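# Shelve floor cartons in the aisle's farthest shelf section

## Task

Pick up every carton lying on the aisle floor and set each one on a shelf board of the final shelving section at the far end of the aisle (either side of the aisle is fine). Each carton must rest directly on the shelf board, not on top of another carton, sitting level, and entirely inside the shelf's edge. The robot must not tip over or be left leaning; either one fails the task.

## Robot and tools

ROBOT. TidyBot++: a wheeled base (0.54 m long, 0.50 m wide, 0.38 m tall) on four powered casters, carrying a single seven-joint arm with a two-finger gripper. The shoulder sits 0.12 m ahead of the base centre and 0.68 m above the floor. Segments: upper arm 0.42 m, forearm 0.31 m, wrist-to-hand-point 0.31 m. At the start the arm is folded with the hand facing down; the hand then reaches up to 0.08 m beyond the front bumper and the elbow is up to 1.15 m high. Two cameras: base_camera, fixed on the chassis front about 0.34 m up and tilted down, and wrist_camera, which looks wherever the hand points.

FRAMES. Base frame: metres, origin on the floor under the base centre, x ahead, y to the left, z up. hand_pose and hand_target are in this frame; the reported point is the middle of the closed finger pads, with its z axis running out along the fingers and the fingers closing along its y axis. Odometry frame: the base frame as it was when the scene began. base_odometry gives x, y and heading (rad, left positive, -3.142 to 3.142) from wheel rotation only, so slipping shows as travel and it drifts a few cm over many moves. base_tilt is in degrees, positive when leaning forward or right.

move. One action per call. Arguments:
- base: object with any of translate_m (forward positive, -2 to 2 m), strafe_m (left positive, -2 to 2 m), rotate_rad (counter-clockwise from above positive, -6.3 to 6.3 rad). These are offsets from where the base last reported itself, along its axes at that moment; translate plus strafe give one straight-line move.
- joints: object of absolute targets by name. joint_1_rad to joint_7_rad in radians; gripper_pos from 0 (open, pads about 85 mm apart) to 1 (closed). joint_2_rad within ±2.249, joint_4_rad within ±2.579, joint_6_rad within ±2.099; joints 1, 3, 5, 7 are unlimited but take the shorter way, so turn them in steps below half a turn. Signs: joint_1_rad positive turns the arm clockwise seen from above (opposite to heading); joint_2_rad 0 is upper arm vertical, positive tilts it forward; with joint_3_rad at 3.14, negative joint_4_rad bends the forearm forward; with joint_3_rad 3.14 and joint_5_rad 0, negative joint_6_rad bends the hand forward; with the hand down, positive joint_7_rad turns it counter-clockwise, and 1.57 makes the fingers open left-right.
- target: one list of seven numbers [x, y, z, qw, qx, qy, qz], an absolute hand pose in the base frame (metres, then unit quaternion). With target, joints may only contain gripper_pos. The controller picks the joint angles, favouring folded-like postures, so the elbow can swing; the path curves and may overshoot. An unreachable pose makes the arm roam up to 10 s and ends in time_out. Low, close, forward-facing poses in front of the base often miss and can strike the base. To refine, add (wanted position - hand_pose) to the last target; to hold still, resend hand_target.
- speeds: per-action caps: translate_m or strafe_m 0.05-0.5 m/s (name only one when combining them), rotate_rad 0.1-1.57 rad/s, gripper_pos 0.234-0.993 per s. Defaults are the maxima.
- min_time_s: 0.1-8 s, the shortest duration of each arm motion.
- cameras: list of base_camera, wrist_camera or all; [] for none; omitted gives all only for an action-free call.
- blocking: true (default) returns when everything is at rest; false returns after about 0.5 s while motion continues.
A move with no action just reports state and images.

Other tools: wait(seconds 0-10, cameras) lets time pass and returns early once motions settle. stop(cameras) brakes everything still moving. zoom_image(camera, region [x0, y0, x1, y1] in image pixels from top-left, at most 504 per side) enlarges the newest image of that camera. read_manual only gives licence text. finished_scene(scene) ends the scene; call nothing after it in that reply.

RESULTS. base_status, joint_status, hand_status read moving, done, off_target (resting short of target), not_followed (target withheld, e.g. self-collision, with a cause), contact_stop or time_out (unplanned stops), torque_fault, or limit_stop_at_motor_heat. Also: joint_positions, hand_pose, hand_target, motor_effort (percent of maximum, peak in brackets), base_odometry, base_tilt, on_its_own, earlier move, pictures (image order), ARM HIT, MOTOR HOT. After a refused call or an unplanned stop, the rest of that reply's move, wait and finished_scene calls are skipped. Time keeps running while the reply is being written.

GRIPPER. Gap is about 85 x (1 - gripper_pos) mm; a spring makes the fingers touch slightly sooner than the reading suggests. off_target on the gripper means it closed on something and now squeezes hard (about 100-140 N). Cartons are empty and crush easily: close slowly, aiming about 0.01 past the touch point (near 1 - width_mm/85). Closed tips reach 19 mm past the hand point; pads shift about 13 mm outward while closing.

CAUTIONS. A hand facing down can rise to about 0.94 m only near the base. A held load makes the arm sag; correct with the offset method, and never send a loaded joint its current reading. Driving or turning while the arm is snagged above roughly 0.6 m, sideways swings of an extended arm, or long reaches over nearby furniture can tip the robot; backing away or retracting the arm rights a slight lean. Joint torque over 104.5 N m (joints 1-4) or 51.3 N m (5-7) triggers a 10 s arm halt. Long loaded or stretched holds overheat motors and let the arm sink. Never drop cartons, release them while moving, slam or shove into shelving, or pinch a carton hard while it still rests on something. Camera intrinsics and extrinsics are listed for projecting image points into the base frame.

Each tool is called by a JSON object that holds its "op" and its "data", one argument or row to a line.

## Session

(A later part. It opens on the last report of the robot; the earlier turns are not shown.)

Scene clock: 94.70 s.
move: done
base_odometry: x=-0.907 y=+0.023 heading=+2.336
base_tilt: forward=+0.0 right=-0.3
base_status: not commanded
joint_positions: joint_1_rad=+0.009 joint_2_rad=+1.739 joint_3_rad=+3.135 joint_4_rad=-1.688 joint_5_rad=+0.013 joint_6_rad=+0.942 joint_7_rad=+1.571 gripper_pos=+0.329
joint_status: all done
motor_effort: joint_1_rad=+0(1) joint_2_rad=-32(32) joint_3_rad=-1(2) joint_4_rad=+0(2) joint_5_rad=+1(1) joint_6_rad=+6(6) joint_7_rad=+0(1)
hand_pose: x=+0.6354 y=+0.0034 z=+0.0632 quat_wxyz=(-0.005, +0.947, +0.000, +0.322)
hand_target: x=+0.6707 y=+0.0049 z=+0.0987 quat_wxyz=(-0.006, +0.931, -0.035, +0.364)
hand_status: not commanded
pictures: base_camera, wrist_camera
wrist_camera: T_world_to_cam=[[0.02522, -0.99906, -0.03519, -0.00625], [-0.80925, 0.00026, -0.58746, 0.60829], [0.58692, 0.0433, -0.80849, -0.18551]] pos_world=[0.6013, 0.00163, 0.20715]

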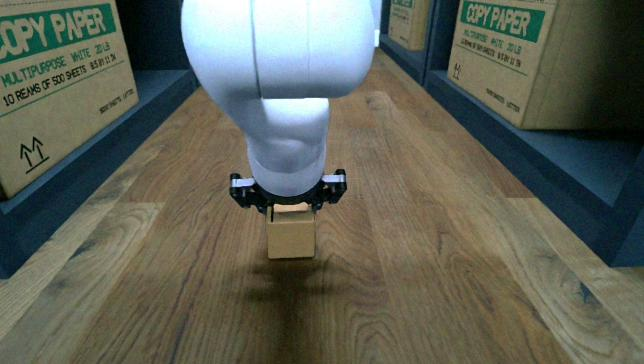

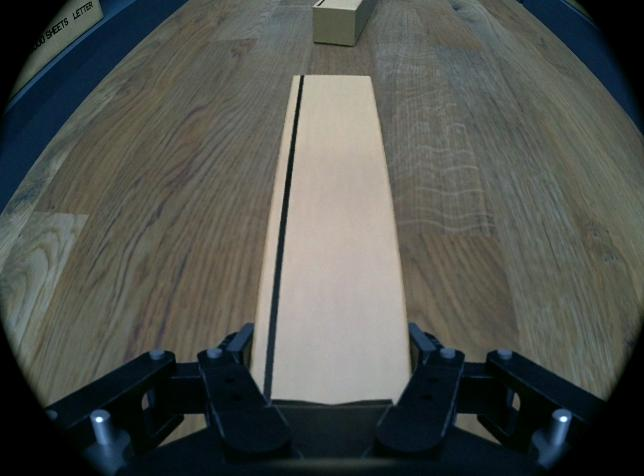

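{"op": "move", "data": {
  "joints": {"joint_2_rad": 1.41, "joint_4_rad": -2.08, "joint_6_rad": 1.21},
  "min_time_s": 3,
  "cameras": ["all"]
}}

{"op": "zoom_image", "data": {
  "camera": "base_camera",
  "region": [180, 30, 400, 290]
}}

Scene clock: 99.87 s.
move: done
base_odometry: x=-0.907 y=+0.023 heading=+2.336
base_tilt: forward=+0.0 right=-0.3
base_status: not commanded
joint_positions: joint_1_rad=+0.009 joint_2_rad=+1.458 joint_3_rad=+3.135 joint_4_rad=-2.068 joint_5_rad=+0.013 joint_6_rad=+1.153 joint_7_rad=+1.571 gripper_pos=+0.329
joint_status: all done
motor_effort: joint_1_rad=+1(1) joint_2_rad=-31(32) joint_3_rad=-1(2) joint_4_rad=-2(3) joint_5_rad=+0(1) joint_6_rad=+6(7) joint_7_rad=-1(1)
hand_pose: x=+0.6354 y=+0.0038 z=+0.2141 quat_wxyz=(-0.006, +0.927, +0.000, +0.375)
hand_target: x=+0.6630 y=+0.0037 z=+0.2511 quat_wxyz=(-0.006, +0.908, -0.031, +0.417)
hand_status: not commanded
pictures: base_camera, wrist_camera
wrist_camera: T_world_to_cam=[[0.02922, -0.999, -0.03387, -0.00332], [-0.73878, 0.00124, -0.67395, 0.67072], [0.67332, 0.04471, -0.738, -0.13348]] pos_world=[0.58548, 0.00182, 0.35341]

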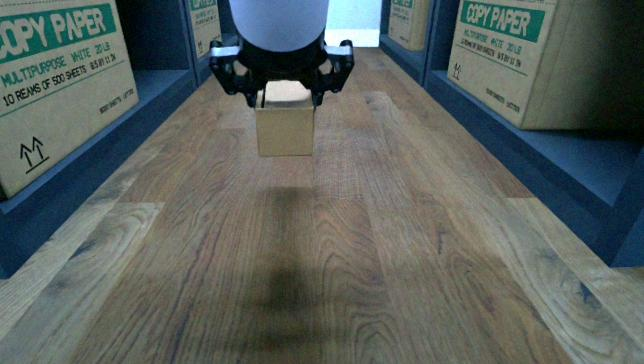

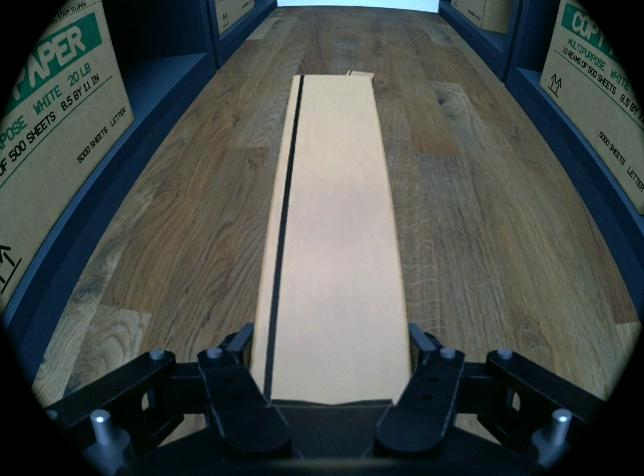

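Scaled by 1.938.

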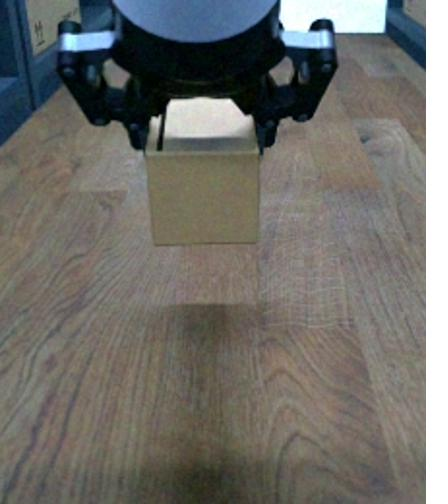

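{"op": "move", "data": {
  "base": {"translate_m": -0.45},
  "speeds": {"translate_m": 0.3}
}}

{"op": "move", "data": {
  "base": {"rotate_rad": -1.57},
  "speeds": {"rotate_rad": 0.8},
  "cameras": ["all"]
}}

Scene clock: 106.17 s.
move: done
base_odometry: x=-0.595 y=-0.301 heading=+2.336
base_tilt: forward=+0.0 right=-0.3
base_status: done
joint_positions: joint_1_rad=+0.008 joint_2_rad=+1.452 joint_3_rad=+3.135 joint_4_rad=-2.079 joint_5_rad=+0.013 joint_6_rad=+1.159 joint_7_rad=+1.571 gripper_pos=+0.329
joint_status: not commanded
motor_effort: joint_1_rad=+0(1) joint_2_rad=-31(32) joint_3_rad=-1(2) joint_4_rad=-2(4) joint_5_rad=+1(1) joint_6_rad=+7(7) joint_7_rad=-1(1)
hand_pose: x=+0.6341 y=+0.0045 z=+0.2174 quat_wxyz=(-0.006, +0.927, +0.000, +0.375)
hand_target: x=+0.6630 y=+0.0037 z=+0.2511 quat_wxyz=(-0.006, +0.908, -0.031, +0.417)
hand_status: not commanded
pictures: none

Scene clock: 109.03 s.
move: done
base_odometry: x=-0.595 y=-0.301 heading=+0.767
base_tilt: forward=+0.0 right=-0.3
base_status: done
joint_positions: joint_1_rad=-0.004 joint_2_rad=+1.452 joint_3_rad=+3.129 joint_4_rad=-2.079 joint_5_rad=+0.008 joint_6_rad=+1.159 joint_7_rad=+1.571 gripper_pos=+0.329
joint_status: not commanded
motor_effort: joint_1_rad=+0(4) joint_2_rad=-31(31) joint_3_rad=-1(3) joint_4_rad=-2(3) joint_5_rad=+1(2) joint_6_rad=+7(7) joint_7_rad=+0(1)
hand_pose: x=+0.6341 y=+0.0121 z=+0.2176 quat_wxyz=(-0.010, +0.927, +0.003, +0.376)
hand_target: x=+0.6630 y=+0.0037 z=+0.2511 quat_wxyz=(-0.006, +0.908, -0.031, +0.417)
hand_status: not commanded
pictures: base_camera, wrist_camera
wrist_camera: T_world_to_cam=[[0.0375, -0.99857, -0.03799, 0.00067], [-0.73761, -0.00201, -0.67522, 0.67177], [0.67418, 0.05335, -0.73664, -0.13142]] pos_world=[0.58408, 0.00903, 0.35681]

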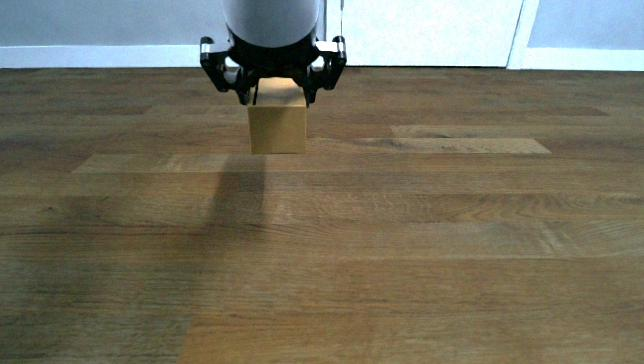

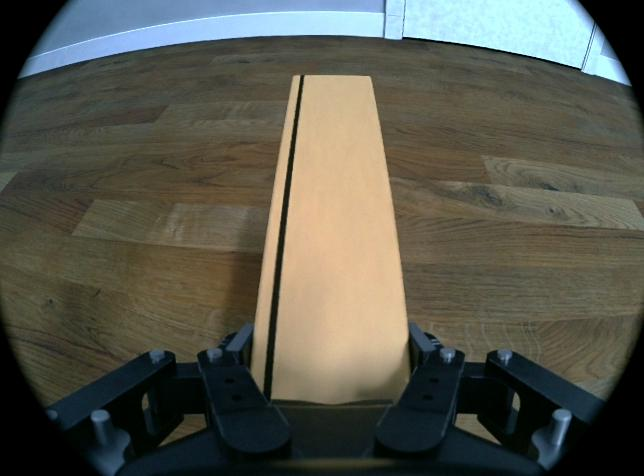

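{"op": "move", "data": {
  "joints": {"joint_2_rad": 1.781, "joint_4_rad": -1.655, "joint_6_rad": 0.96},
  "min_time_s": 2.5,
  "cameras": ["all"]
}}

{"op": "zoom_image", "data": {
  "camera": "base_camera",
  "region": [180, 80, 400, 290]
}}

Scene clock: 113.40 s.
move: done
base_odometry: x=-0.595 y=-0.301 heading=+0.767
base_tilt: forward=+0.0 right=-0.3
base_status: not commanded
joint_positions: joint_1_rad=-0.004 joint_2_rad=+1.774 joint_3_rad=+3.129 joint_4_rad=-1.667 joint_5_rad=+0.008 joint_6_rad=+0.997 joint_7_rad=+1.571 gripper_pos=+0.329
joint_status: all done
motor_effort: joint_1_rad=+0(1) joint_2_rad=-31(33) joint_3_rad=+0(2) joint_4_rad=-1(3) joint_5_rad=+1(1) joint_6_rad=+6(7) joint_7_rad=-1(1)
hand_pose: x=+0.6387 y=+0.0117 z=+0.0584 quat_wxyz=(-0.008, +0.940, +0.001, +0.342)
hand_target: x=+0.6314 y=+0.0048 z=+0.0485 quat_wxyz=(-0.005, +0.945, -0.035, +0.326)
hand_status: not commanded
pictures: base_camera, wrist_camera
wrist_camera: T_world_to_cam=[[0.03195, -0.99873, -0.03895, -0.00228], [-0.78397, -0.00086, -0.62079, 0.59407], [0.61997, 0.05037, -0.78301, -0.21433]] pos_world=[0.59869, 0.00903, 0.20088]

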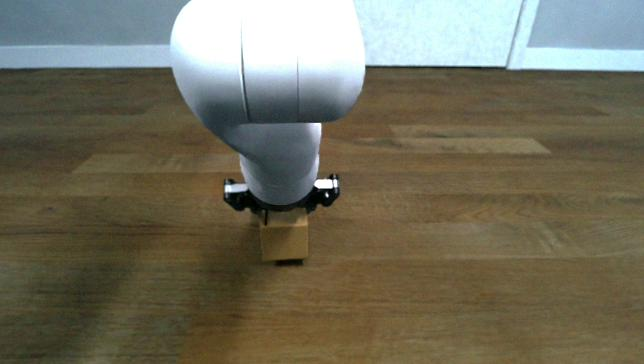

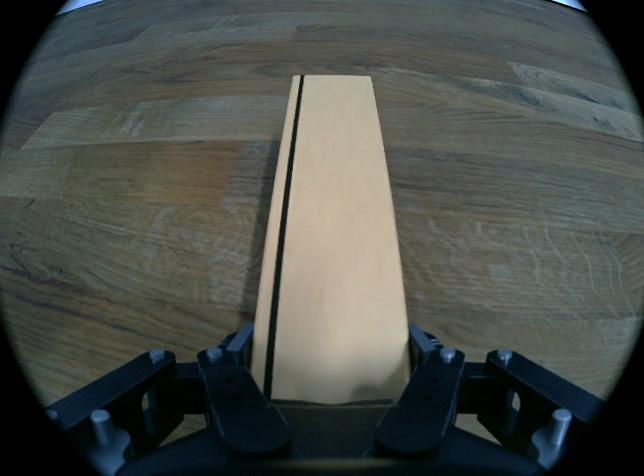

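Scaled by 2.291.

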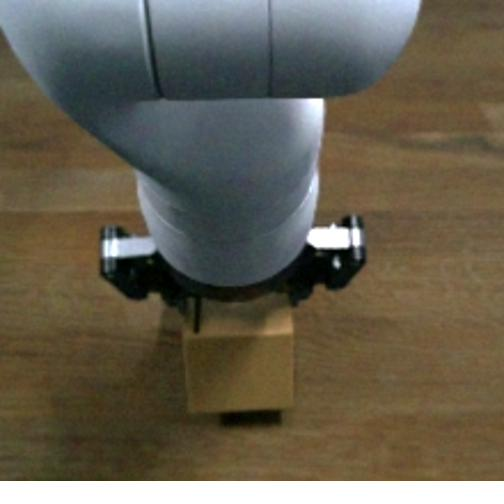

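{"op": "move", "data": {
  "joints": {"joint_2_rad": 1.818, "joint_4_rad": -1.602, "joint_6_rad": 0.938},
  "min_time_s": 2,
  "cameras": ["all"]
}}

{"op": "zoom_image", "data": {
  "camera": "base_camera",
  "region": [180, 80, 400, 290]
}}

Scene clock: 117.03 s.
move: done
base_odometry: x=-0.595 y=-0.301 heading=+0.767
base_tilt: forward=+0.0 right=-0.3
base_status: not commanded
joint_positions: joint_1_rad=-0.004 joint_2_rad=+1.804 joint_3_rad=+3.129 joint_4_rad=-1.617 joint_5_rad=+0.008 joint_6_rad=+0.975 joint_7_rad=+1.571 gripper_pos=+0.329
joint_status: all done
motor_effort: joint_1_rad=+0(1) joint_2_rad=-32(32) joint_3_rad=+0(2) joint_4_rad=-1(2) joint_5_rad=+1(1) joint_6_rad=+6(7) joint_7_rad=-1(1)
hand_pose: x=+0.6411 y=+0.0116 z=+0.0435 quat_wxyz=(-0.008, +0.940, +0.001, +0.341)
hand_target: x=+0.6312 y=+0.0048 z=+0.0308 quat_wxyz=(-0.005, +0.945, -0.035, +0.324)
hand_status: not commanded
pictures: base_camera, wrist_camera
wrist_camera: T_world_to_cam=[[0.03165, -0.99874, -0.03881, -0.0028], [-0.78565, -0.00086, -0.61867, 0.58769], [0.61786, 0.05007, -0.78469, -0.22608]] pos_world=[0.60149, 0.00903, 0.18607]

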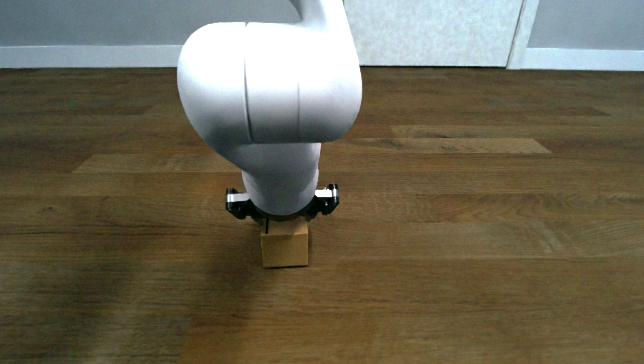

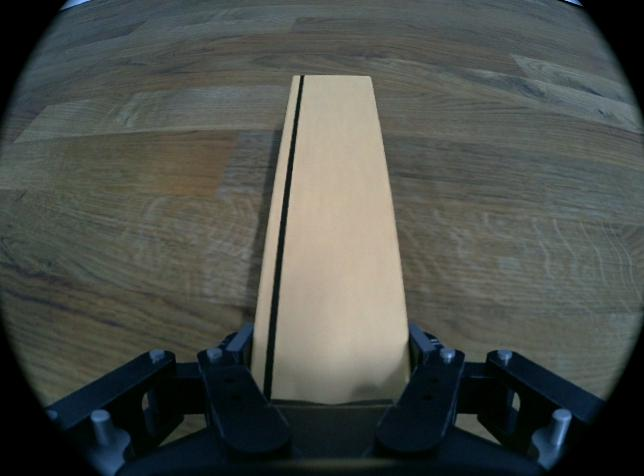

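Scaled by 2.291.

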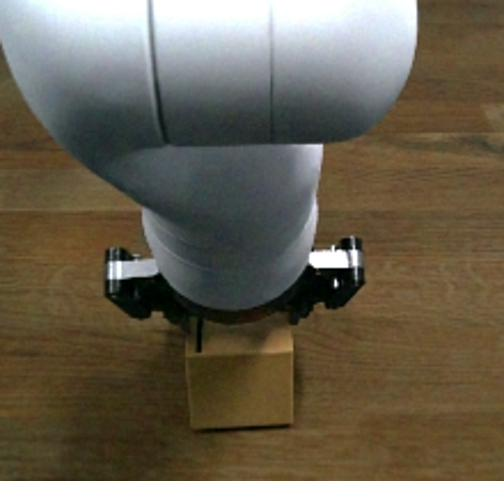

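{"op": "move", "data": {
  "joints": {"joint_2_rad": 1.828},
  "min_time_s": 1
}}

{"op": "move", "data": {
  "joints": {"gripper_pos": 0.25},
  "speeds": {"gripper_pos": 0.234},
  "cameras": ["wrist_camera"]
}}

{"op": "move", "data": {
  "joints": {"gripper_pos": 0.0},
  "speeds": {"gripper_pos": 0.5},
  "cameras": ["all"]
}}

Scene clock: 119.57 s.
move: done
base_odometry: x=-0.595 y=-0.301 heading=+0.767
base_tilt: forward=+0.0 right=-0.3
base_status: not commanded
joint_positions: joint_1_rad=-0.004 joint_2_rad=+1.814 joint_3_rad=+3.129 joint_4_rad=-1.617 joint_5_rad=+0.008 joint_6_rad=+0.975 joint_7_rad=+1.571 gripper_pos=+0.329
joint_status: all done
motor_effort: joint_1_rad=+0(1) joint_2_rad=-31(32) joint_3_rad=-1(1) joint_4_rad=-1(1) joint_5_rad=+1(1) joint_6_rad=+5(6) joint_7_rad=-1(1)
hand_pose: x=+0.6351 y=+0.0116 z=+0.0386 quat_wxyz=(-0.008, +0.942, +0.001, +0.336)
hand_target: x=+0.6247 y=+0.0048 z=+0.0257 quat_wxyz=(-0.005, +0.947, -0.035, +0.319)
hand_status: not commanded
pictures: none

Scene clock: 120.47 s.
move: done
base_odometry: x=-0.595 y=-0.301 heading=+0.767
base_tilt: forward=+0.0 right=-0.3
base_status: not commanded
joint_positions: joint_1_rad=-0.004 joint_2_rad=+1.814 joint_3_rad=+3.129 joint_4_rad=-1.616 joint_5_rad=+0.008 joint_6_rad=+0.975 joint_7_rad=+1.571 gripper_pos=+0.253
joint_status: all done
motor_effort: joint_1_rad=+0(1) joint_2_rad=-31(31) joint_3_rad=-1(2) joint_4_rad=-1(2) joint_5_rad=+1(1) joint_6_rad=+6(6) joint_7_rad=-1(1)
hand_pose: x=+0.6355 y=+0.0116 z=+0.0387 quat_wxyz=(-0.008, +0.942, +0.001, +0.337)
hand_target: x=+0.6247 y=+0.0048 z=+0.0257 quat_wxyz=(-0.005, +0.947, -0.035, +0.319)
hand_status: not commanded
wrist_camera: T_world_to_cam=[[0.03124, -0.99875, -0.03901, -0.00255], [-0.79107, -0.00085, -0.61172, 0.58349], [0.61092, 0.04997, -0.79011, -0.22173]] pos_world=[0.59712, 0.00903, 0.18165]

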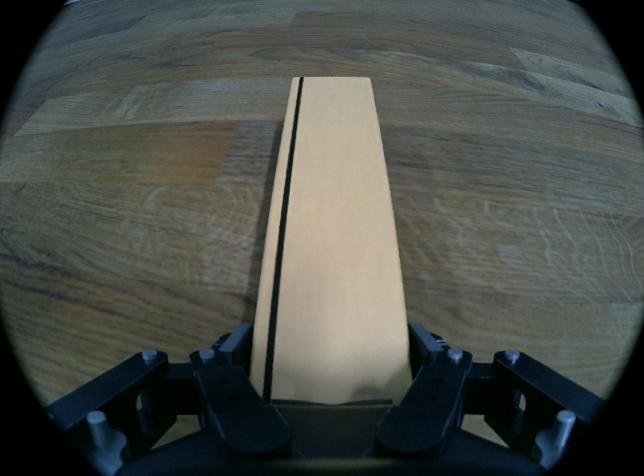

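Scene clock: 121.57 s.
move: done
base_odometry: x=-0.595 y=-0.301 heading=+0.767
base_tilt: forward=+0.0 right=-0.3
base_status: not commanded
joint_positions: joint_1_rad=-0.004 joint_2_rad=+1.814 joint_3_rad=+3.129 joint_4_rad=-1.616 joint_5_rad=+0.008 joint_6_rad=+0.975 joint_7_rad=+1.571 gripper_pos=+0.002
joint_status: all done
motor_effort: joint_1_rad=+1(1) joint_2_rad=-31(31) joint_3_rad=+0(2) joint_4_rad=-1(1) joint_5_rad=+1(1) joint_6_rad=+5(6) joint_7_rad=-1(1)
hand_pose: x=+0.6355 y=+0.0116 z=+0.0387 quat_wxyz=(-0.008, +0.942, +0.001, +0.337)
hand_target: x=+0.6247 y=+0.0048 z=+0.0257 quat_wxyz=(-0.005, +0.947, -0.035, +0.319)
hand_status: not commanded
pictures: base_camera, wrist_camera
wrist_camera: T_world_to_cam=[[0.03124, -0.99875, -0.03901, -0.00255], [-0.79107, -0.00085, -0.61172, 0.58349], [0.61092, 0.04997, -0.79011, -0.22173]] pos_world=[0.59712, 0.00903, 0.18165]

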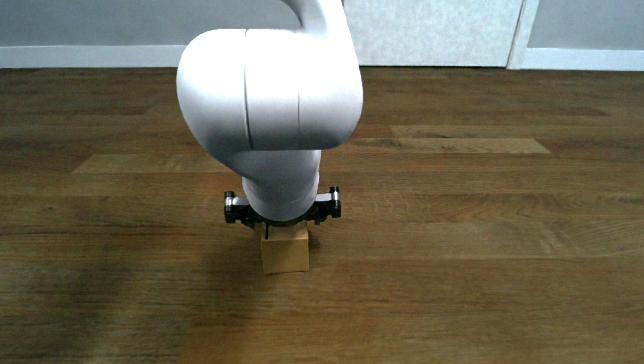

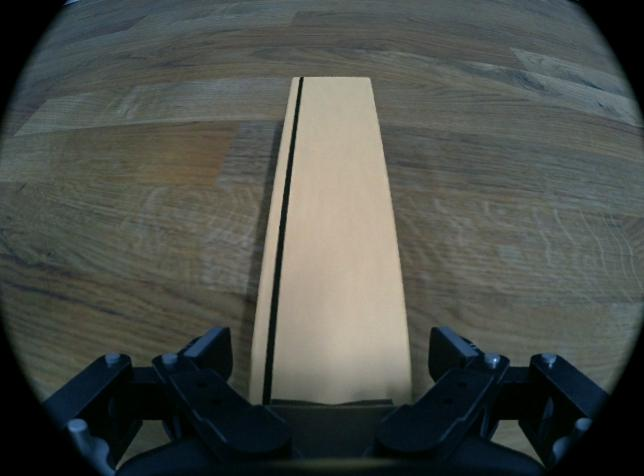

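{"op": "move", "data": {
  "joints": {"joint_2_rad": 1.41, "joint_4_rad": -1.97, "joint_6_rad": 1.0},
  "min_time_s": 1.5
}}

{"op": "move", "data": {
  "base": {"rotate_rad": 1.508},
  "joints": {"joint_1_rad": 0.185}
}}

{"op": "move", "data": {
  "base": {"translate_m": 0.998, "strafe_m": 0.197},
  "cameras": ["all"]
}}

Scene clock: 131.70 s.
move: done
base_odometry: x=-0.595 y=-0.301 heading=+0.767
base_tilt: forward=+0.0 right=-0.3
base_status: not commanded
joint_positions: joint_1_rad=-0.004 joint_2_rad=+1.450 joint_3_rad=+3.129 joint_4_rad=-1.957 joint_5_rad=+0.008 joint_6_rad=+0.975 joint_7_rad=+1.571 gripper_pos=+0.002
joint_status: all done
motor_effort: joint_1_rad=+1(1) joint_2_rad=-32(33) joint_3_rad=-1(1) joint_4_rad=+0(2) joint_5_rad=+0(1) joint_6_rad=+5(7) joint_7_rad=-1(1)
hand_pose: x=+0.6572 y=+0.0123 z=+0.1933 quat_wxyz=(-0.009, +0.938, +0.003, +0.348)
hand_target: x=+0.6747 y=+0.0054 z=+0.2186 quat_wxyz=(-0.007, +0.928, -0.033, +0.371)
hand_status: not commanded
pictures: none

Scene clock: 134.33 s.
move: done
base_odometry: x=-0.595 y=-0.301 heading=+2.275
base_tilt: forward=+0.0 right=-0.3
base_status: done
joint_positions: joint_1_rad=+0.174 joint_2_rad=+1.449 joint_3_rad=+3.119 joint_4_rad=-1.957 joint_5_rad=+0.006 joint_6_rad=+0.975 joint_7_rad=+1.571 gripper_pos=+0.002
joint_status: all done
motor_effort: joint_1_rad=+0(5) joint_2_rad=-32(32) joint_3_rad=+0(4) joint_4_rad=+0(2) joint_5_rad=+1(2) joint_6_rad=+5(6) joint_7_rad=+0(1)
hand_pose: x=+0.6519 y=-0.0783 z=+0.1940 quat_wxyz=(+0.018, +0.934, -0.082, +0.348)
hand_target: x=+0.6653 y=-0.1018 z=+0.2186 quat_wxyz=(+0.029, +0.920, -0.122, +0.370)
hand_status: not commanded
pictures: none

Scene clock: 139.70 s.
move: time_out
base_odometry: x=-1.368 y=+0.314 heading=+2.279
base_tilt: forward=+0.0 right=-0.3
base_status: translate_m time_out (by the wheels' count: +0.969 of +0.998); the other done
joint_positions: joint_1_rad=+0.179 joint_2_rad=+1.440 joint_3_rad=+3.121 joint_4_rad=-1.964 joint_5_rad=+0.004 joint_6_rad=+0.975 joint_7_rad=+1.570 gripper_pos=+0.002
joint_status: not commanded
motor_effort: joint_1_rad=+1(7) joint_2_rad=-32(39) joint_3_rad=-1(3) joint_4_rad=-1(5) joint_5_rad=+1(2) joint_6_rad=+6(6) joint_7_rad=-1(1)
hand_pose: x=+0.6522 y=-0.0821 z=+0.1980 quat_wxyz=(+0.020, +0.933, -0.084, +0.349)
hand_target: x=+0.6653 y=-0.1018 z=+0.2186 quat_wxyz=(+0.029, +0.920, -0.122, +0.370)
hand_status: not commanded
pictures: base_camera, wrist_camera
wrist_camera: T_world_to_cam=[[-0.14756, -0.98799, -0.04595, 0.02832], [-0.76154, 0.14314, -0.63211, 0.69062], [0.63109, -0.05828, -0.77351, -0.12673]] pos_world=[0.6101, -0.07826, 0.33982]

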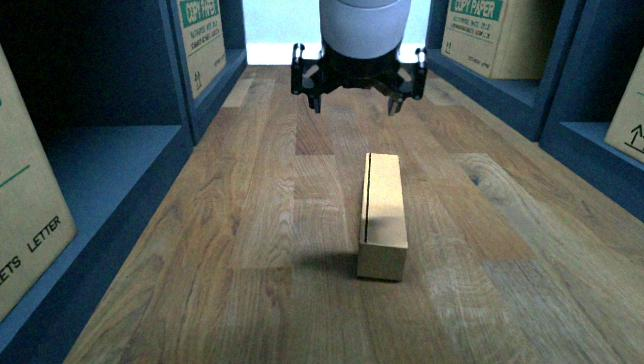

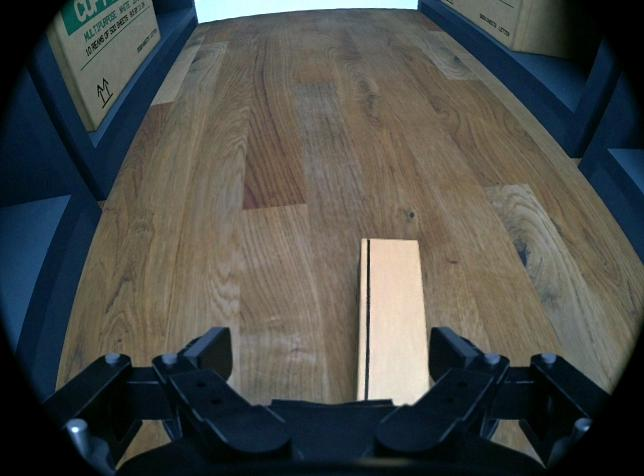

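{"op": "move", "data": {
  "base": {"translate_m": -0.03},
  "joints": {"joint_1_rad": 0.235, "joint_3_rad": 3.147, "joint_2_rad": 1.685, "joint_4_rad": -1.704, "joint_6_rad": 0.99},
  "speeds": {"translate_m": 0.1},
  "min_time_s": 1.5,
  "cameras": ["all"]
}}

Scene clock: 150.47 s.
move: done
base_odometry: x=-1.348 y=+0.291 heading=+2.279
base_tilt: forward=+0.0 right=-0.3
base_status: done
joint_positions: joint_1_rad=+0.217 joint_2_rad=+1.677 joint_3_rad=+3.134 joint_4_rad=-1.715 joint_5_rad=+0.004 joint_6_rad=+0.975 joint_7_rad=+1.570 gripper_pos=+0.002
joint_status: all done
motor_effort: joint_1_rad=+1(2) joint_2_rad=-32(34) joint_3_rad=+0(2) joint_4_rad=+0(2) joint_5_rad=+0(1) joint_6_rad=+6(7) joint_7_rad=-1(1)
hand_pose: x=+0.6546 y=-0.1111 z=+0.0998 quat_wxyz=(+0.033, +0.929, -0.101, +0.353)
hand_target: x=+0.6527 y=-0.1389 z=+0.0998 quat_wxyz=(+0.047, +0.921, -0.143, +0.360)
hand_status: not commanded
pictures: base_camera, wrist_camera
wrist_camera: T_world_to_cam=[[-0.18831, -0.98156, -0.03292, 0.02166], [-0.74925, 0.16525, -0.64133, 0.62986], [0.63495, -0.0961, -0.76655, -0.21341]] pos_world=[0.6115, -0.10334, 0.24108]

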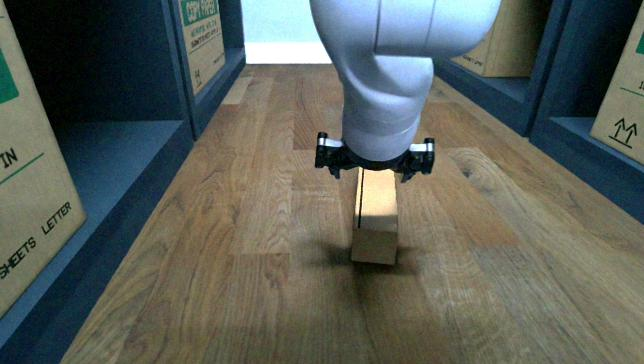

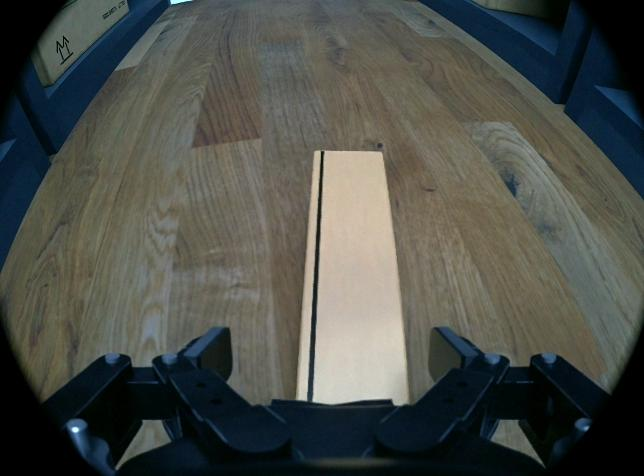

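{"op": "move", "data": {
  "joints": {"joint_1_rad": 0.257, "joint_2_rad": 1.831, "joint_4_rad": -1.526, "joint_6_rad": 0.964},
  "min_time_s": 2,
  "cameras": ["all"]
}}

Scene clock: 154.33 s.
move: done
base_odometry: x=-1.348 y=+0.291 heading=+2.279
base_tilt: forward=+0.0 right=-0.3
base_status: not commanded
joint_positions: joint_1_rad=+0.237 joint_2_rad=+1.817 joint_3_rad=+3.134 joint_4_rad=-1.539 joint_5_rad=+0.004 joint_6_rad=+0.975 joint_7_rad=+1.570 gripper_pos=+0.002
joint_status: all done
motor_effort: joint_1_rad=+0(2) joint_2_rad=-32(33) joint_3_rad=-1(2) joint_4_rad=+0(2) joint_5_rad=+1(1) joint_6_rad=+6(7) joint_7_rad=+0(1)
hand_pose: x=+0.6611 y=-0.1244 z=+0.0470 quat_wxyz=(+0.039, +0.922, -0.111, +0.369)
hand_target: x=+0.6494 y=-0.1502 z=+0.0384 quat_wxyz=(+0.051, +0.918, -0.153, +0.362)
hand_status: not commanded
pictures: base_camera, wrist_camera
wrist_camera: T_world_to_cam=[[-0.20835, -0.97754, -0.03178, 0.02178], [-0.72238, 0.17571, -0.6688, 0.5879], [0.65936, -0.11639, -0.74276, -0.27895]] pos_world=[0.61316, -0.11447, 0.18669]

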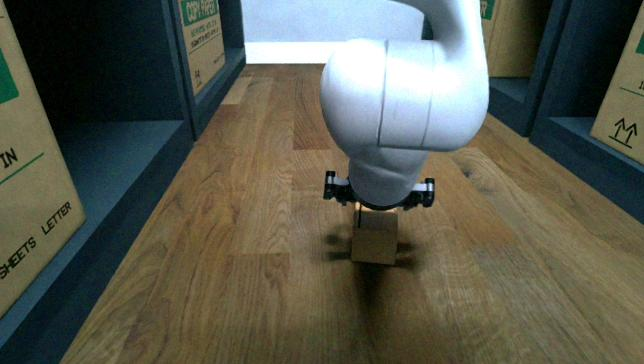

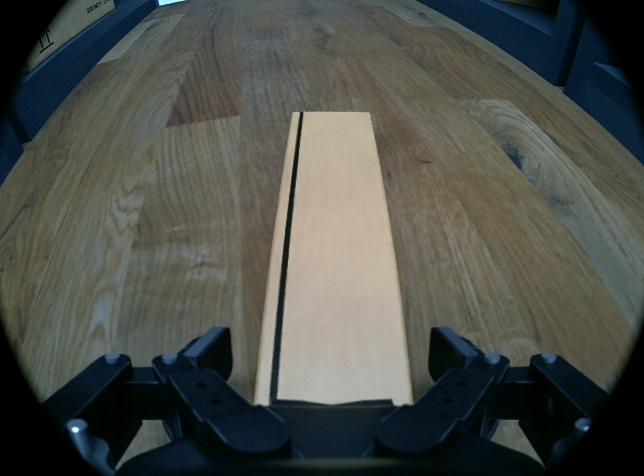

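{"op": "move", "data": {
  "joints": {"joint_6_rad": 0.905}
}}

{"op": "move", "data": {
  "joints": {"gripper_pos": 0.28},
  "speeds": {"gripper_pos": 0.234},
  "cameras": ["wrist_camera"]
}}

{"op": "move", "data": {
  "joints": {"gripper_pos": 0.31},
  "speeds": {"gripper_pos": 0.234}
}}

{"op": "move", "data": {
  "joints": {"gripper_pos": 0.33},
  "speeds": {"gripper_pos": 0.234},
  "cameras": ["all"]
}}

Scene clock: 156.73 s.
move: done
base_odometry: x=-1.348 y=+0.291 heading=+2.279
base_tilt: forward=+0.0 right=-0.3
base_status: not commanded
joint_positions: joint_1_rad=+0.237 joint_2_rad=+1.821 joint_3_rad=+3.134 joint_4_rad=-1.537 joint_5_rad=+0.004 joint_6_rad=+0.922 joint_7_rad=+1.570 gripper_pos=+0.002
joint_status: all done
motor_effort: joint_1_rad=+0(1) joint_2_rad=-32(33) joint_3_rad=+0(1) joint_4_rad=+0(1) joint_5_rad=+0(1) joint_6_rad=+6(6) joint_7_rad=+0(1)
hand_pose: x=+0.6473 y=-0.1210 z=+0.0337 quat_wxyz=(+0.036, +0.932, -0.112, +0.343)
hand_target: x=+0.6361 y=-0.1464 z=+0.0263 quat_wxyz=(+0.048, +0.928, -0.155, +0.335)
hand_status: not commanded
pictures: none

Scene clock: 158.50 s.
move: done
base_odometry: x=-1.348 y=+0.291 heading=+2.279
base_tilt: forward=+0.0 right=-0.3
base_status: not commanded
joint_positions: joint_1_rad=+0.237 joint_2_rad=+1.821 joint_3_rad=+3.134 joint_4_rad=-1.537 joint_5_rad=+0.004 joint_6_rad=+0.922 joint_7_rad=+1.570 gripper_pos=+0.280
joint_status: all done
motor_effort: joint_1_rad=+1(1) joint_2_rad=-32(32) joint_3_rad=-1(2) joint_4_rad=+0(1) joint_5_rad=+0(1) joint_6_rad=+6(6) joint_7_rad=-1(1)
hand_pose: x=+0.6473 y=-0.1211 z=+0.0337 quat_wxyz=(+0.036, +0.932, -0.112, +0.343)
hand_target: x=+0.6361 y=-0.1464 z=+0.0263 quat_wxyz=(+0.048, +0.928, -0.155, +0.335)
hand_status: not commanded
wrist_camera: T_world_to_cam=[[-0.20988, -0.97717, -0.03309, 0.02279], [-0.75769, 0.18395, -0.62616, 0.5908], [0.61795, -0.10635, -0.77899, -0.25017]] pos_world=[0.60702, -0.11301, 0.17581]

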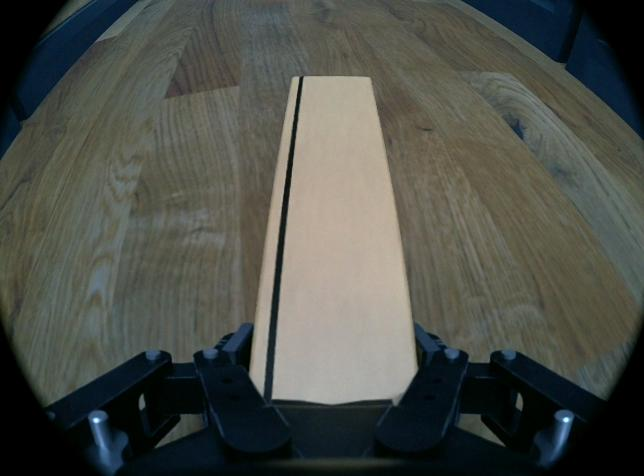

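Scene clock: 159.20 s.
move: done
base_odometry: x=-1.348 y=+0.291 heading=+2.279
base_tilt: forward=+0.0 right=-0.3
base_status: not commanded
joint_positions: joint_1_rad=+0.237 joint_2_rad=+1.821 joint_3_rad=+3.134 joint_4_rad=-1.537 joint_5_rad=+0.004 joint_6_rad=+0.922 joint_7_rad=+1.570 gripper_pos=+0.311
joint_status: all done
motor_effort: joint_1_rad=+1(1) joint_2_rad=-31(32) joint_3_rad=+0(2) joint_4_rad=+0(1) joint_5_rad=+1(1) joint_6_rad=+5(6) joint_7_rad=+0(1)
hand_pose: x=+0.6472 y=-0.1212 z=+0.0337 quat_wxyz=(+0.036, +0.932, -0.112, +0.343)
hand_target: x=+0.6361 y=-0.1464 z=+0.0263 quat_wxyz=(+0.048, +0.928, -0.155, +0.335)
hand_status: not commanded
pictures: none

Scene clock: 159.83 s.
move: done
base_odometry: x=-1.348 y=+0.291 heading=+2.279
base_tilt: forward=+0.0 right=-0.3
base_status: not commanded
joint_positions: joint_1_rad=+0.237 joint_2_rad=+1.821 joint_3_rad=+3.134 joint_4_rad=-1.537 joint_5_rad=+0.004 joint_6_rad=+0.922 joint_7_rad=+1.570 gripper_pos=+0.330
joint_status: all done
motor_effort: joint_1_rad=+1(1) joint_2_rad=-30(31) joint_3_rad=+0(1) joint_4_rad=+0(1) joint_5_rad=+1(1) joint_6_rad=+4(5) joint_7_rad=+0(1)
hand_pose: x=+0.6472 y=-0.1212 z=+0.0337 quat_wxyz=(+0.036, +0.932, -0.112, +0.343)
hand_target: x=+0.6361 y=-0.1464 z=+0.0263 quat_wxyz=(+0.048, +0.928, -0.155, +0.335)
hand_status: not commanded
pictures: base_camera, wrist_camera
wrist_camera: T_world_to_cam=[[-0.21003, -0.97713, -0.03306, 0.02278], [-0.7577, 0.18405, -0.62611, 0.59083], [0.61788, -0.10645, -0.77903, -0.25014]] pos_world=[0.60702, -0.11311, 0.17581]

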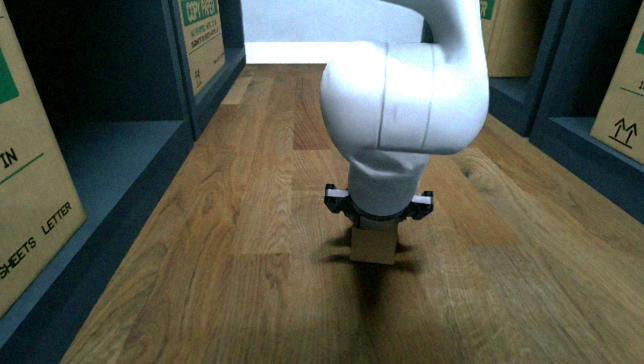

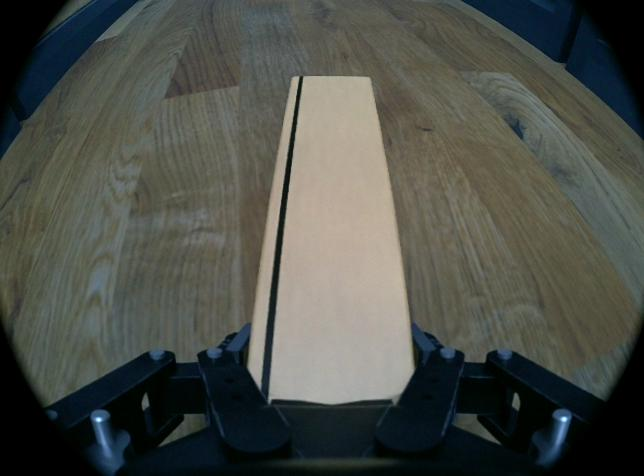

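{"op": "move", "data": {
  "joints": {"joint_2_rad": -0.11, "joint_4_rad": -2.39, "joint_6_rad": -0.149},
  "min_time_s": 4,
  "cameras": ["all"]
}}

Scene clock: 166.70 s.
move: done
base_odometry: x=-1.348 y=+0.291 heading=+2.279
base_tilt: forward=+0.0 right=-0.3
base_status: not commanded
joint_positions: joint_1_rad=+0.237 joint_2_rad=-0.086 joint_3_rad=+3.134 joint_4_rad=-2.370 joint_5_rad=+0.004 joint_6_rad=-0.109 joint_7_rad=+1.570 gripper_pos=+0.330
joint_status: all done
motor_effort: joint_1_rad=+1(1) joint_2_rad=-12(37) joint_3_rad=+2(2) joint_4_rad=+15(17) joint_5_rad=+1(1) joint_6_rad=+7(8) joint_7_rad=-1(1)
hand_pose: x=+0.5219 y=-0.0929 z=+0.6672 quat_wxyz=(+0.043, +0.925, -0.105, +0.363)
hand_target: x=+0.5022 y=-0.0998 z=+0.6598 quat_wxyz=(+0.029, +0.924, -0.159, +0.348)
hand_status: not commanded
pictures: base_camera, wrist_camera
wrist_camera: T_world_to_cam=[[-0.20085, -0.97943, -0.01936, 0.03092], [-0.73404, 0.16355, -0.65912, 0.89512], [0.64873, -0.11818, -0.75179, 0.28848]] pos_world=[0.47612, -0.08202, 0.80746]

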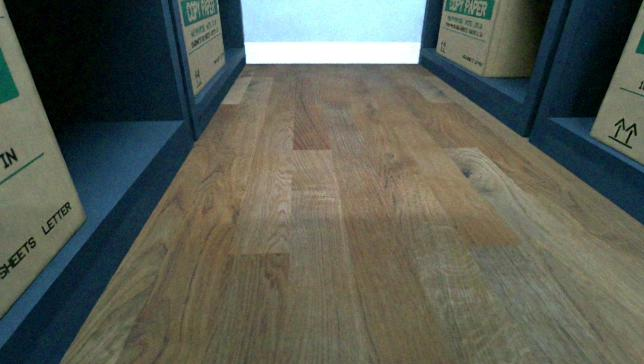

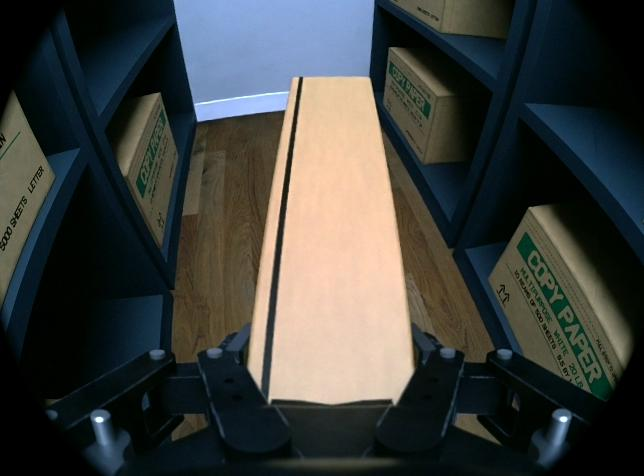

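{"op": "move", "data": {
  "base": {"strafe_m": -0.19, "rotate_rad": 0.013},
  "joints": {"joint_1_rad": -0.015},
  "speeds": {"strafe_m": 0.3},
  "min_time_s": 1.5,
  "cameras": ["all"]
}}

Scene clock: 179.10 s.
move: done
base_odometry: x=-1.204 y=+0.415 heading=+2.292
base_tilt: forward=+0.0 right=-0.3
base_status: done
joint_positions: joint_1_rad=+0.000 joint_2_rad=-0.087 joint_3_rad=+3.145 joint_4_rad=-2.370 joint_5_rad=+0.004 joint_6_rad=-0.113 joint_7_rad=+1.570 gripper_pos=+0.330
joint_status: all done
motor_effort: joint_1_rad=+1(2) joint_2_rad=-12(13) joint_3_rad=+0(3) joint_4_rad=+15(16) joint_5_rad=+0(1) joint_6_rad=+6(7) joint_7_rad=+0(1)
hand_pose: x=+0.5316 y=-0.0001 z=+0.6667 quat_wxyz=(+0.001, +0.931, +0.000, +0.364)
hand_target: x=+0.5149 y=+0.0068 z=+0.6598 quat_wxyz=(-0.018, +0.937, -0.032, +0.348)
hand_status: not commanded
pictures: base_camera, wrist_camera
wrist_camera: T_world_to_cam=[[0.02392, -0.9995, -0.02042, 0.00494], [-0.754, -0.00462, -0.65686, 0.89576], [0.65644, 0.03111, -0.75374, 0.29011]] pos_world=[0.48484, 0.00005, 0.80715]

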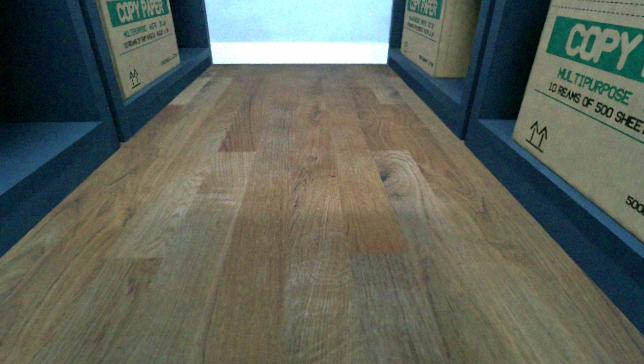

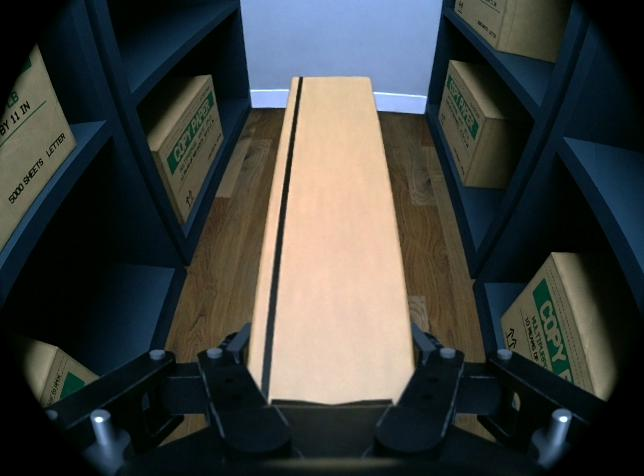

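{"op": "move", "data": {
  "base": {"translate_m": 1.25, "rotate_rad": -0.007},
  "speeds": {"translate_m": 0.4},
  "cameras": ["all"]
}}

Scene clock: 185.57 s.
move: done
base_odometry: x=-2.030 y=+1.354 heading=+2.285
base_tilt: forward=+0.0 right=-0.3
base_status: done
joint_positions: joint_1_rad=+0.000 joint_2_rad=-0.094 joint_3_rad=+3.145 joint_4_rad=-2.396 joint_5_rad=+0.004 joint_6_rad=-0.145 joint_7_rad=+1.570 gripper_pos=+0.330
joint_status: not commanded
motor_effort: joint_1_rad=+0(2) joint_2_rad=-11(14) joint_3_rad=+0(2) joint_4_rad=+16(19) joint_5_rad=+1(1) joint_6_rad=+8(10) joint_7_rad=-1(1)
hand_pose: x=+0.5130 y=+0.0001 z=+0.6519 quat_wxyz=(+0.001, +0.940, +0.000, +0.341)
hand_target: x=+0.5149 y=+0.0068 z=+0.6598 quat_wxyz=(-0.018, +0.937, -0.032, +0.348)
hand_status: not commanded
pictures: base_camera, wrist_camera
wrist_camera: T_world_to_cam=[[0.0226, -0.9995, -0.02207, 0.00698], [-0.78603, -0.00413, -0.61818, 0.86331], [0.61778, 0.03132, -0.78573, 0.33174]] pos_world=[0.47349, 0.00015, 0.79449]

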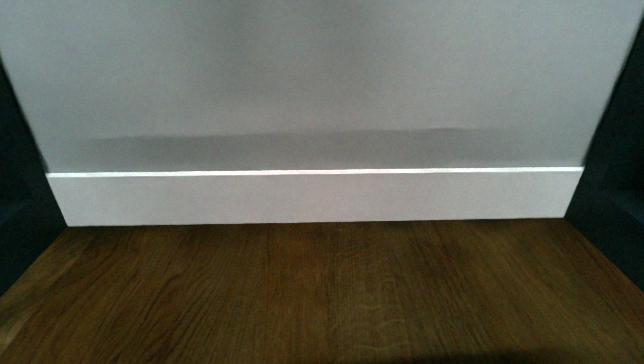

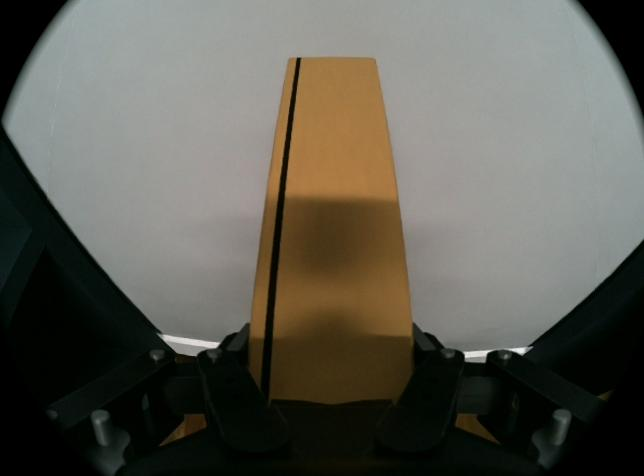

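{"op": "move", "data": {
  "base": {"translate_m": -0.12},
  "speeds": {"translate_m": 0.2},
  "cameras": ["all"]
}}

{"op": "zoom_image", "data": {
  "camera": "wrist_camera",
  "region": [180, 20, 480, 476]
}}

Scene clock: 192.27 s.
move: done
base_odometry: x=-1.951 y=+1.263 heading=+2.285
base_tilt: forward=+0.0 right=-0.3
base_status: done
joint_positions: joint_1_rad=+0.000 joint_2_rad=-0.097 joint_3_rad=+3.145 joint_4_rad=-2.391 joint_5_rad=+0.004 joint_6_rad=-0.145 joint_7_rad=+1.570 gripper_pos=+0.330
joint_status: not commanded
motor_effort: joint_1_rad=+1(1) joint_2_rad=-11(14) joint_3_rad=-1(2) joint_4_rad=+15(16) joint_5_rad=+0(1) joint_6_rad=+6(8) joint_7_rad=+0(1)
hand_pose: x=+0.5150 y=+0.0001 z=+0.6550 quat_wxyz=(+0.001, +0.939, +0.000, +0.344)
hand_target: x=+0.5149 y=+0.0068 z=+0.6598 quat_wxyz=(-0.018, +0.937, -0.032, +0.348)
hand_status: not commanded
pictures: base_camera, wrist_camera
wrist_camera: T_world_to_cam=[[0.02291, -0.9995, -0.02191, 0.00685], [-0.78139, -0.00423, -0.62403, 0.86821], [0.62362, 0.03142, -0.78109, 0.32694]] pos_world=[0.47436, 0.00025, 0.79731]

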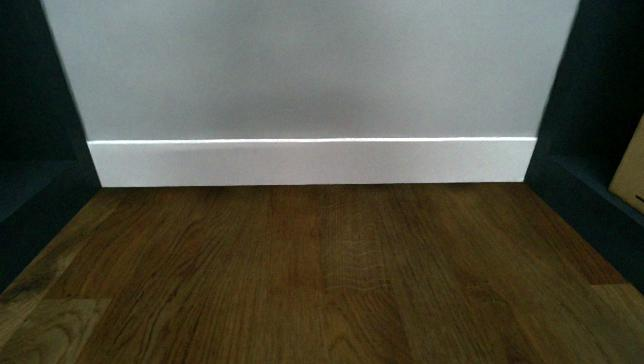

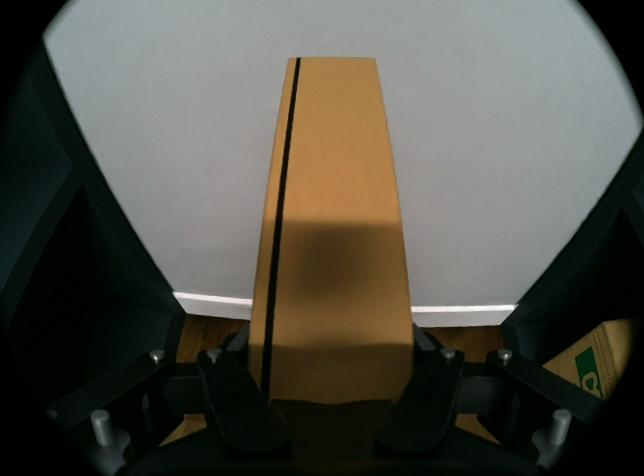

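Scaled by 1.105.

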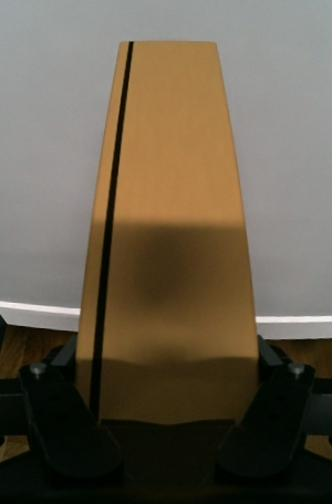

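{"op": "move", "data": {
  "base": {"rotate_rad": 0.8, "strafe_m": -0.03},
  "speeds": {"rotate_rad": 0.6},
  "cameras": ["all"]
}}

Scene clock: 198.77 s.
move: done
base_odometry: x=-1.928 y=+1.283 heading=+3.084
base_tilt: forward=+0.0 right=-0.3
base_status: done
joint_positions: joint_1_rad=-0.003 joint_2_rad=-0.097 joint_3_rad=+3.147 joint_4_rad=-2.391 joint_5_rad=+0.004 joint_6_rad=-0.145 joint_7_rad=+1.570 gripper_pos=+0.330
joint_status: not commanded
motor_effort: joint_1_rad=+1(2) joint_2_rad=-11(12) joint_3_rad=+0(2) joint_4_rad=+15(15) joint_5_rad=+0(1) joint_6_rad=+6(6) joint_7_rad=+0(1)
hand_pose: x=+0.5150 y=+0.0001 z=+0.6550 quat_wxyz=(+0.001, +0.939, +0.000, +0.344)
hand_target: x=+0.5149 y=+0.0068 z=+0.6598 quat_wxyz=(-0.018, +0.937, -0.032, +0.348)
hand_status: not commanded
pictures: base_camera, wrist_camera
wrist_camera: T_world_to_cam=[[0.02288, -0.99949, -0.0222, 0.00699], [-0.78139, -0.00403, -0.62403, 0.86821], [0.62362, 0.03162, -0.78109, 0.32694]] pos_world=[0.47436, 0.00015, 0.79731]

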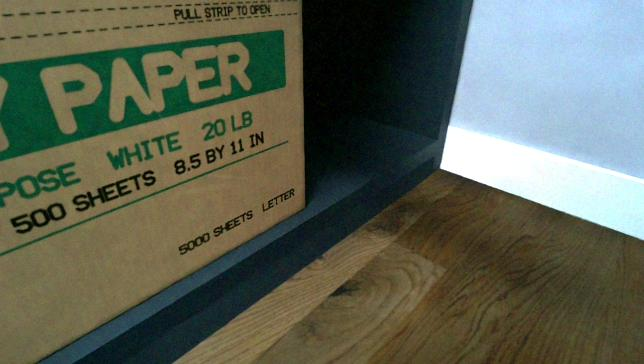

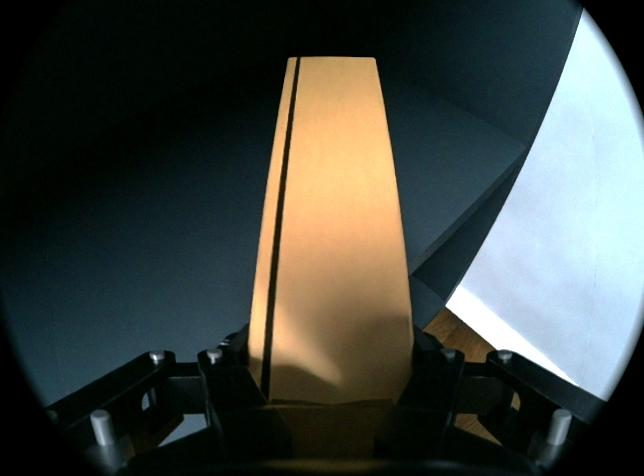

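{"op": "move", "data": {
  "base": {"rotate_rad": 0.766},
  "speeds": {"rotate_rad": 0.6},
  "cameras": ["all"]
}}

Scene clock: 201.47 s.
move: done
base_odometry: x=-1.928 y=+1.283 heading=-2.435
base_tilt: forward=+0.0 right=-0.3
base_status: done
joint_positions: joint_1_rad=+0.004 joint_2_rad=-0.097 joint_3_rad=+3.162 joint_4_rad=-2.391 joint_5_rad=+0.004 joint_6_rad=-0.145 joint_7_rad=+1.568 gripper_pos=+0.330
joint_status: not commanded
motor_effort: joint_1_rad=-3(9) joint_2_rad=-11(12) joint_3_rad=-3(9) joint_4_rad=+15(16) joint_5_rad=+0(1) joint_6_rad=+6(7) joint_7_rad=+0(1)
hand_pose: x=+0.5151 y=-0.0086 z=+0.6550 quat_wxyz=(+0.004, +0.939, -0.011, +0.344)
hand_target: x=+0.5149 y=+0.0068 z=+0.6598 quat_wxyz=(-0.018, +0.937, -0.032, +0.348)
hand_status: not commanded
pictures: base_camera, wrist_camera
wrist_camera: T_world_to_cam=[[-0.00012, -0.9997, -0.02451, 0.01176], [-0.78123, 0.01539, -0.62405, 0.86833], [0.62424, 0.01907, -0.781, 0.32669]] pos_world=[0.47444, -0.00784, 0.79731]

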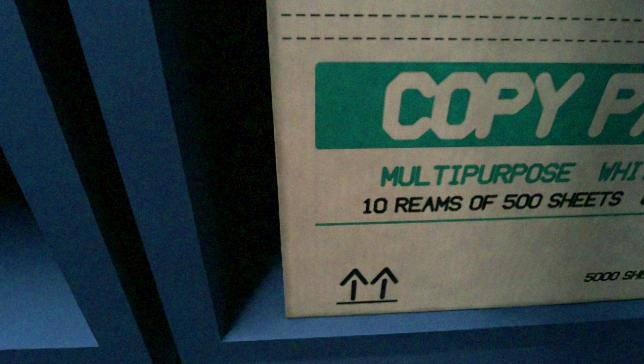

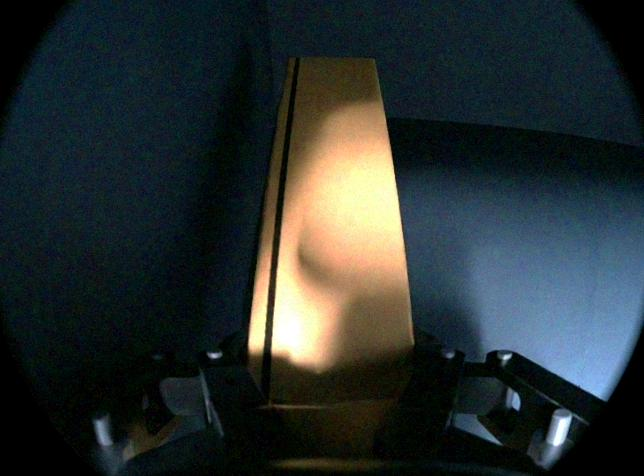

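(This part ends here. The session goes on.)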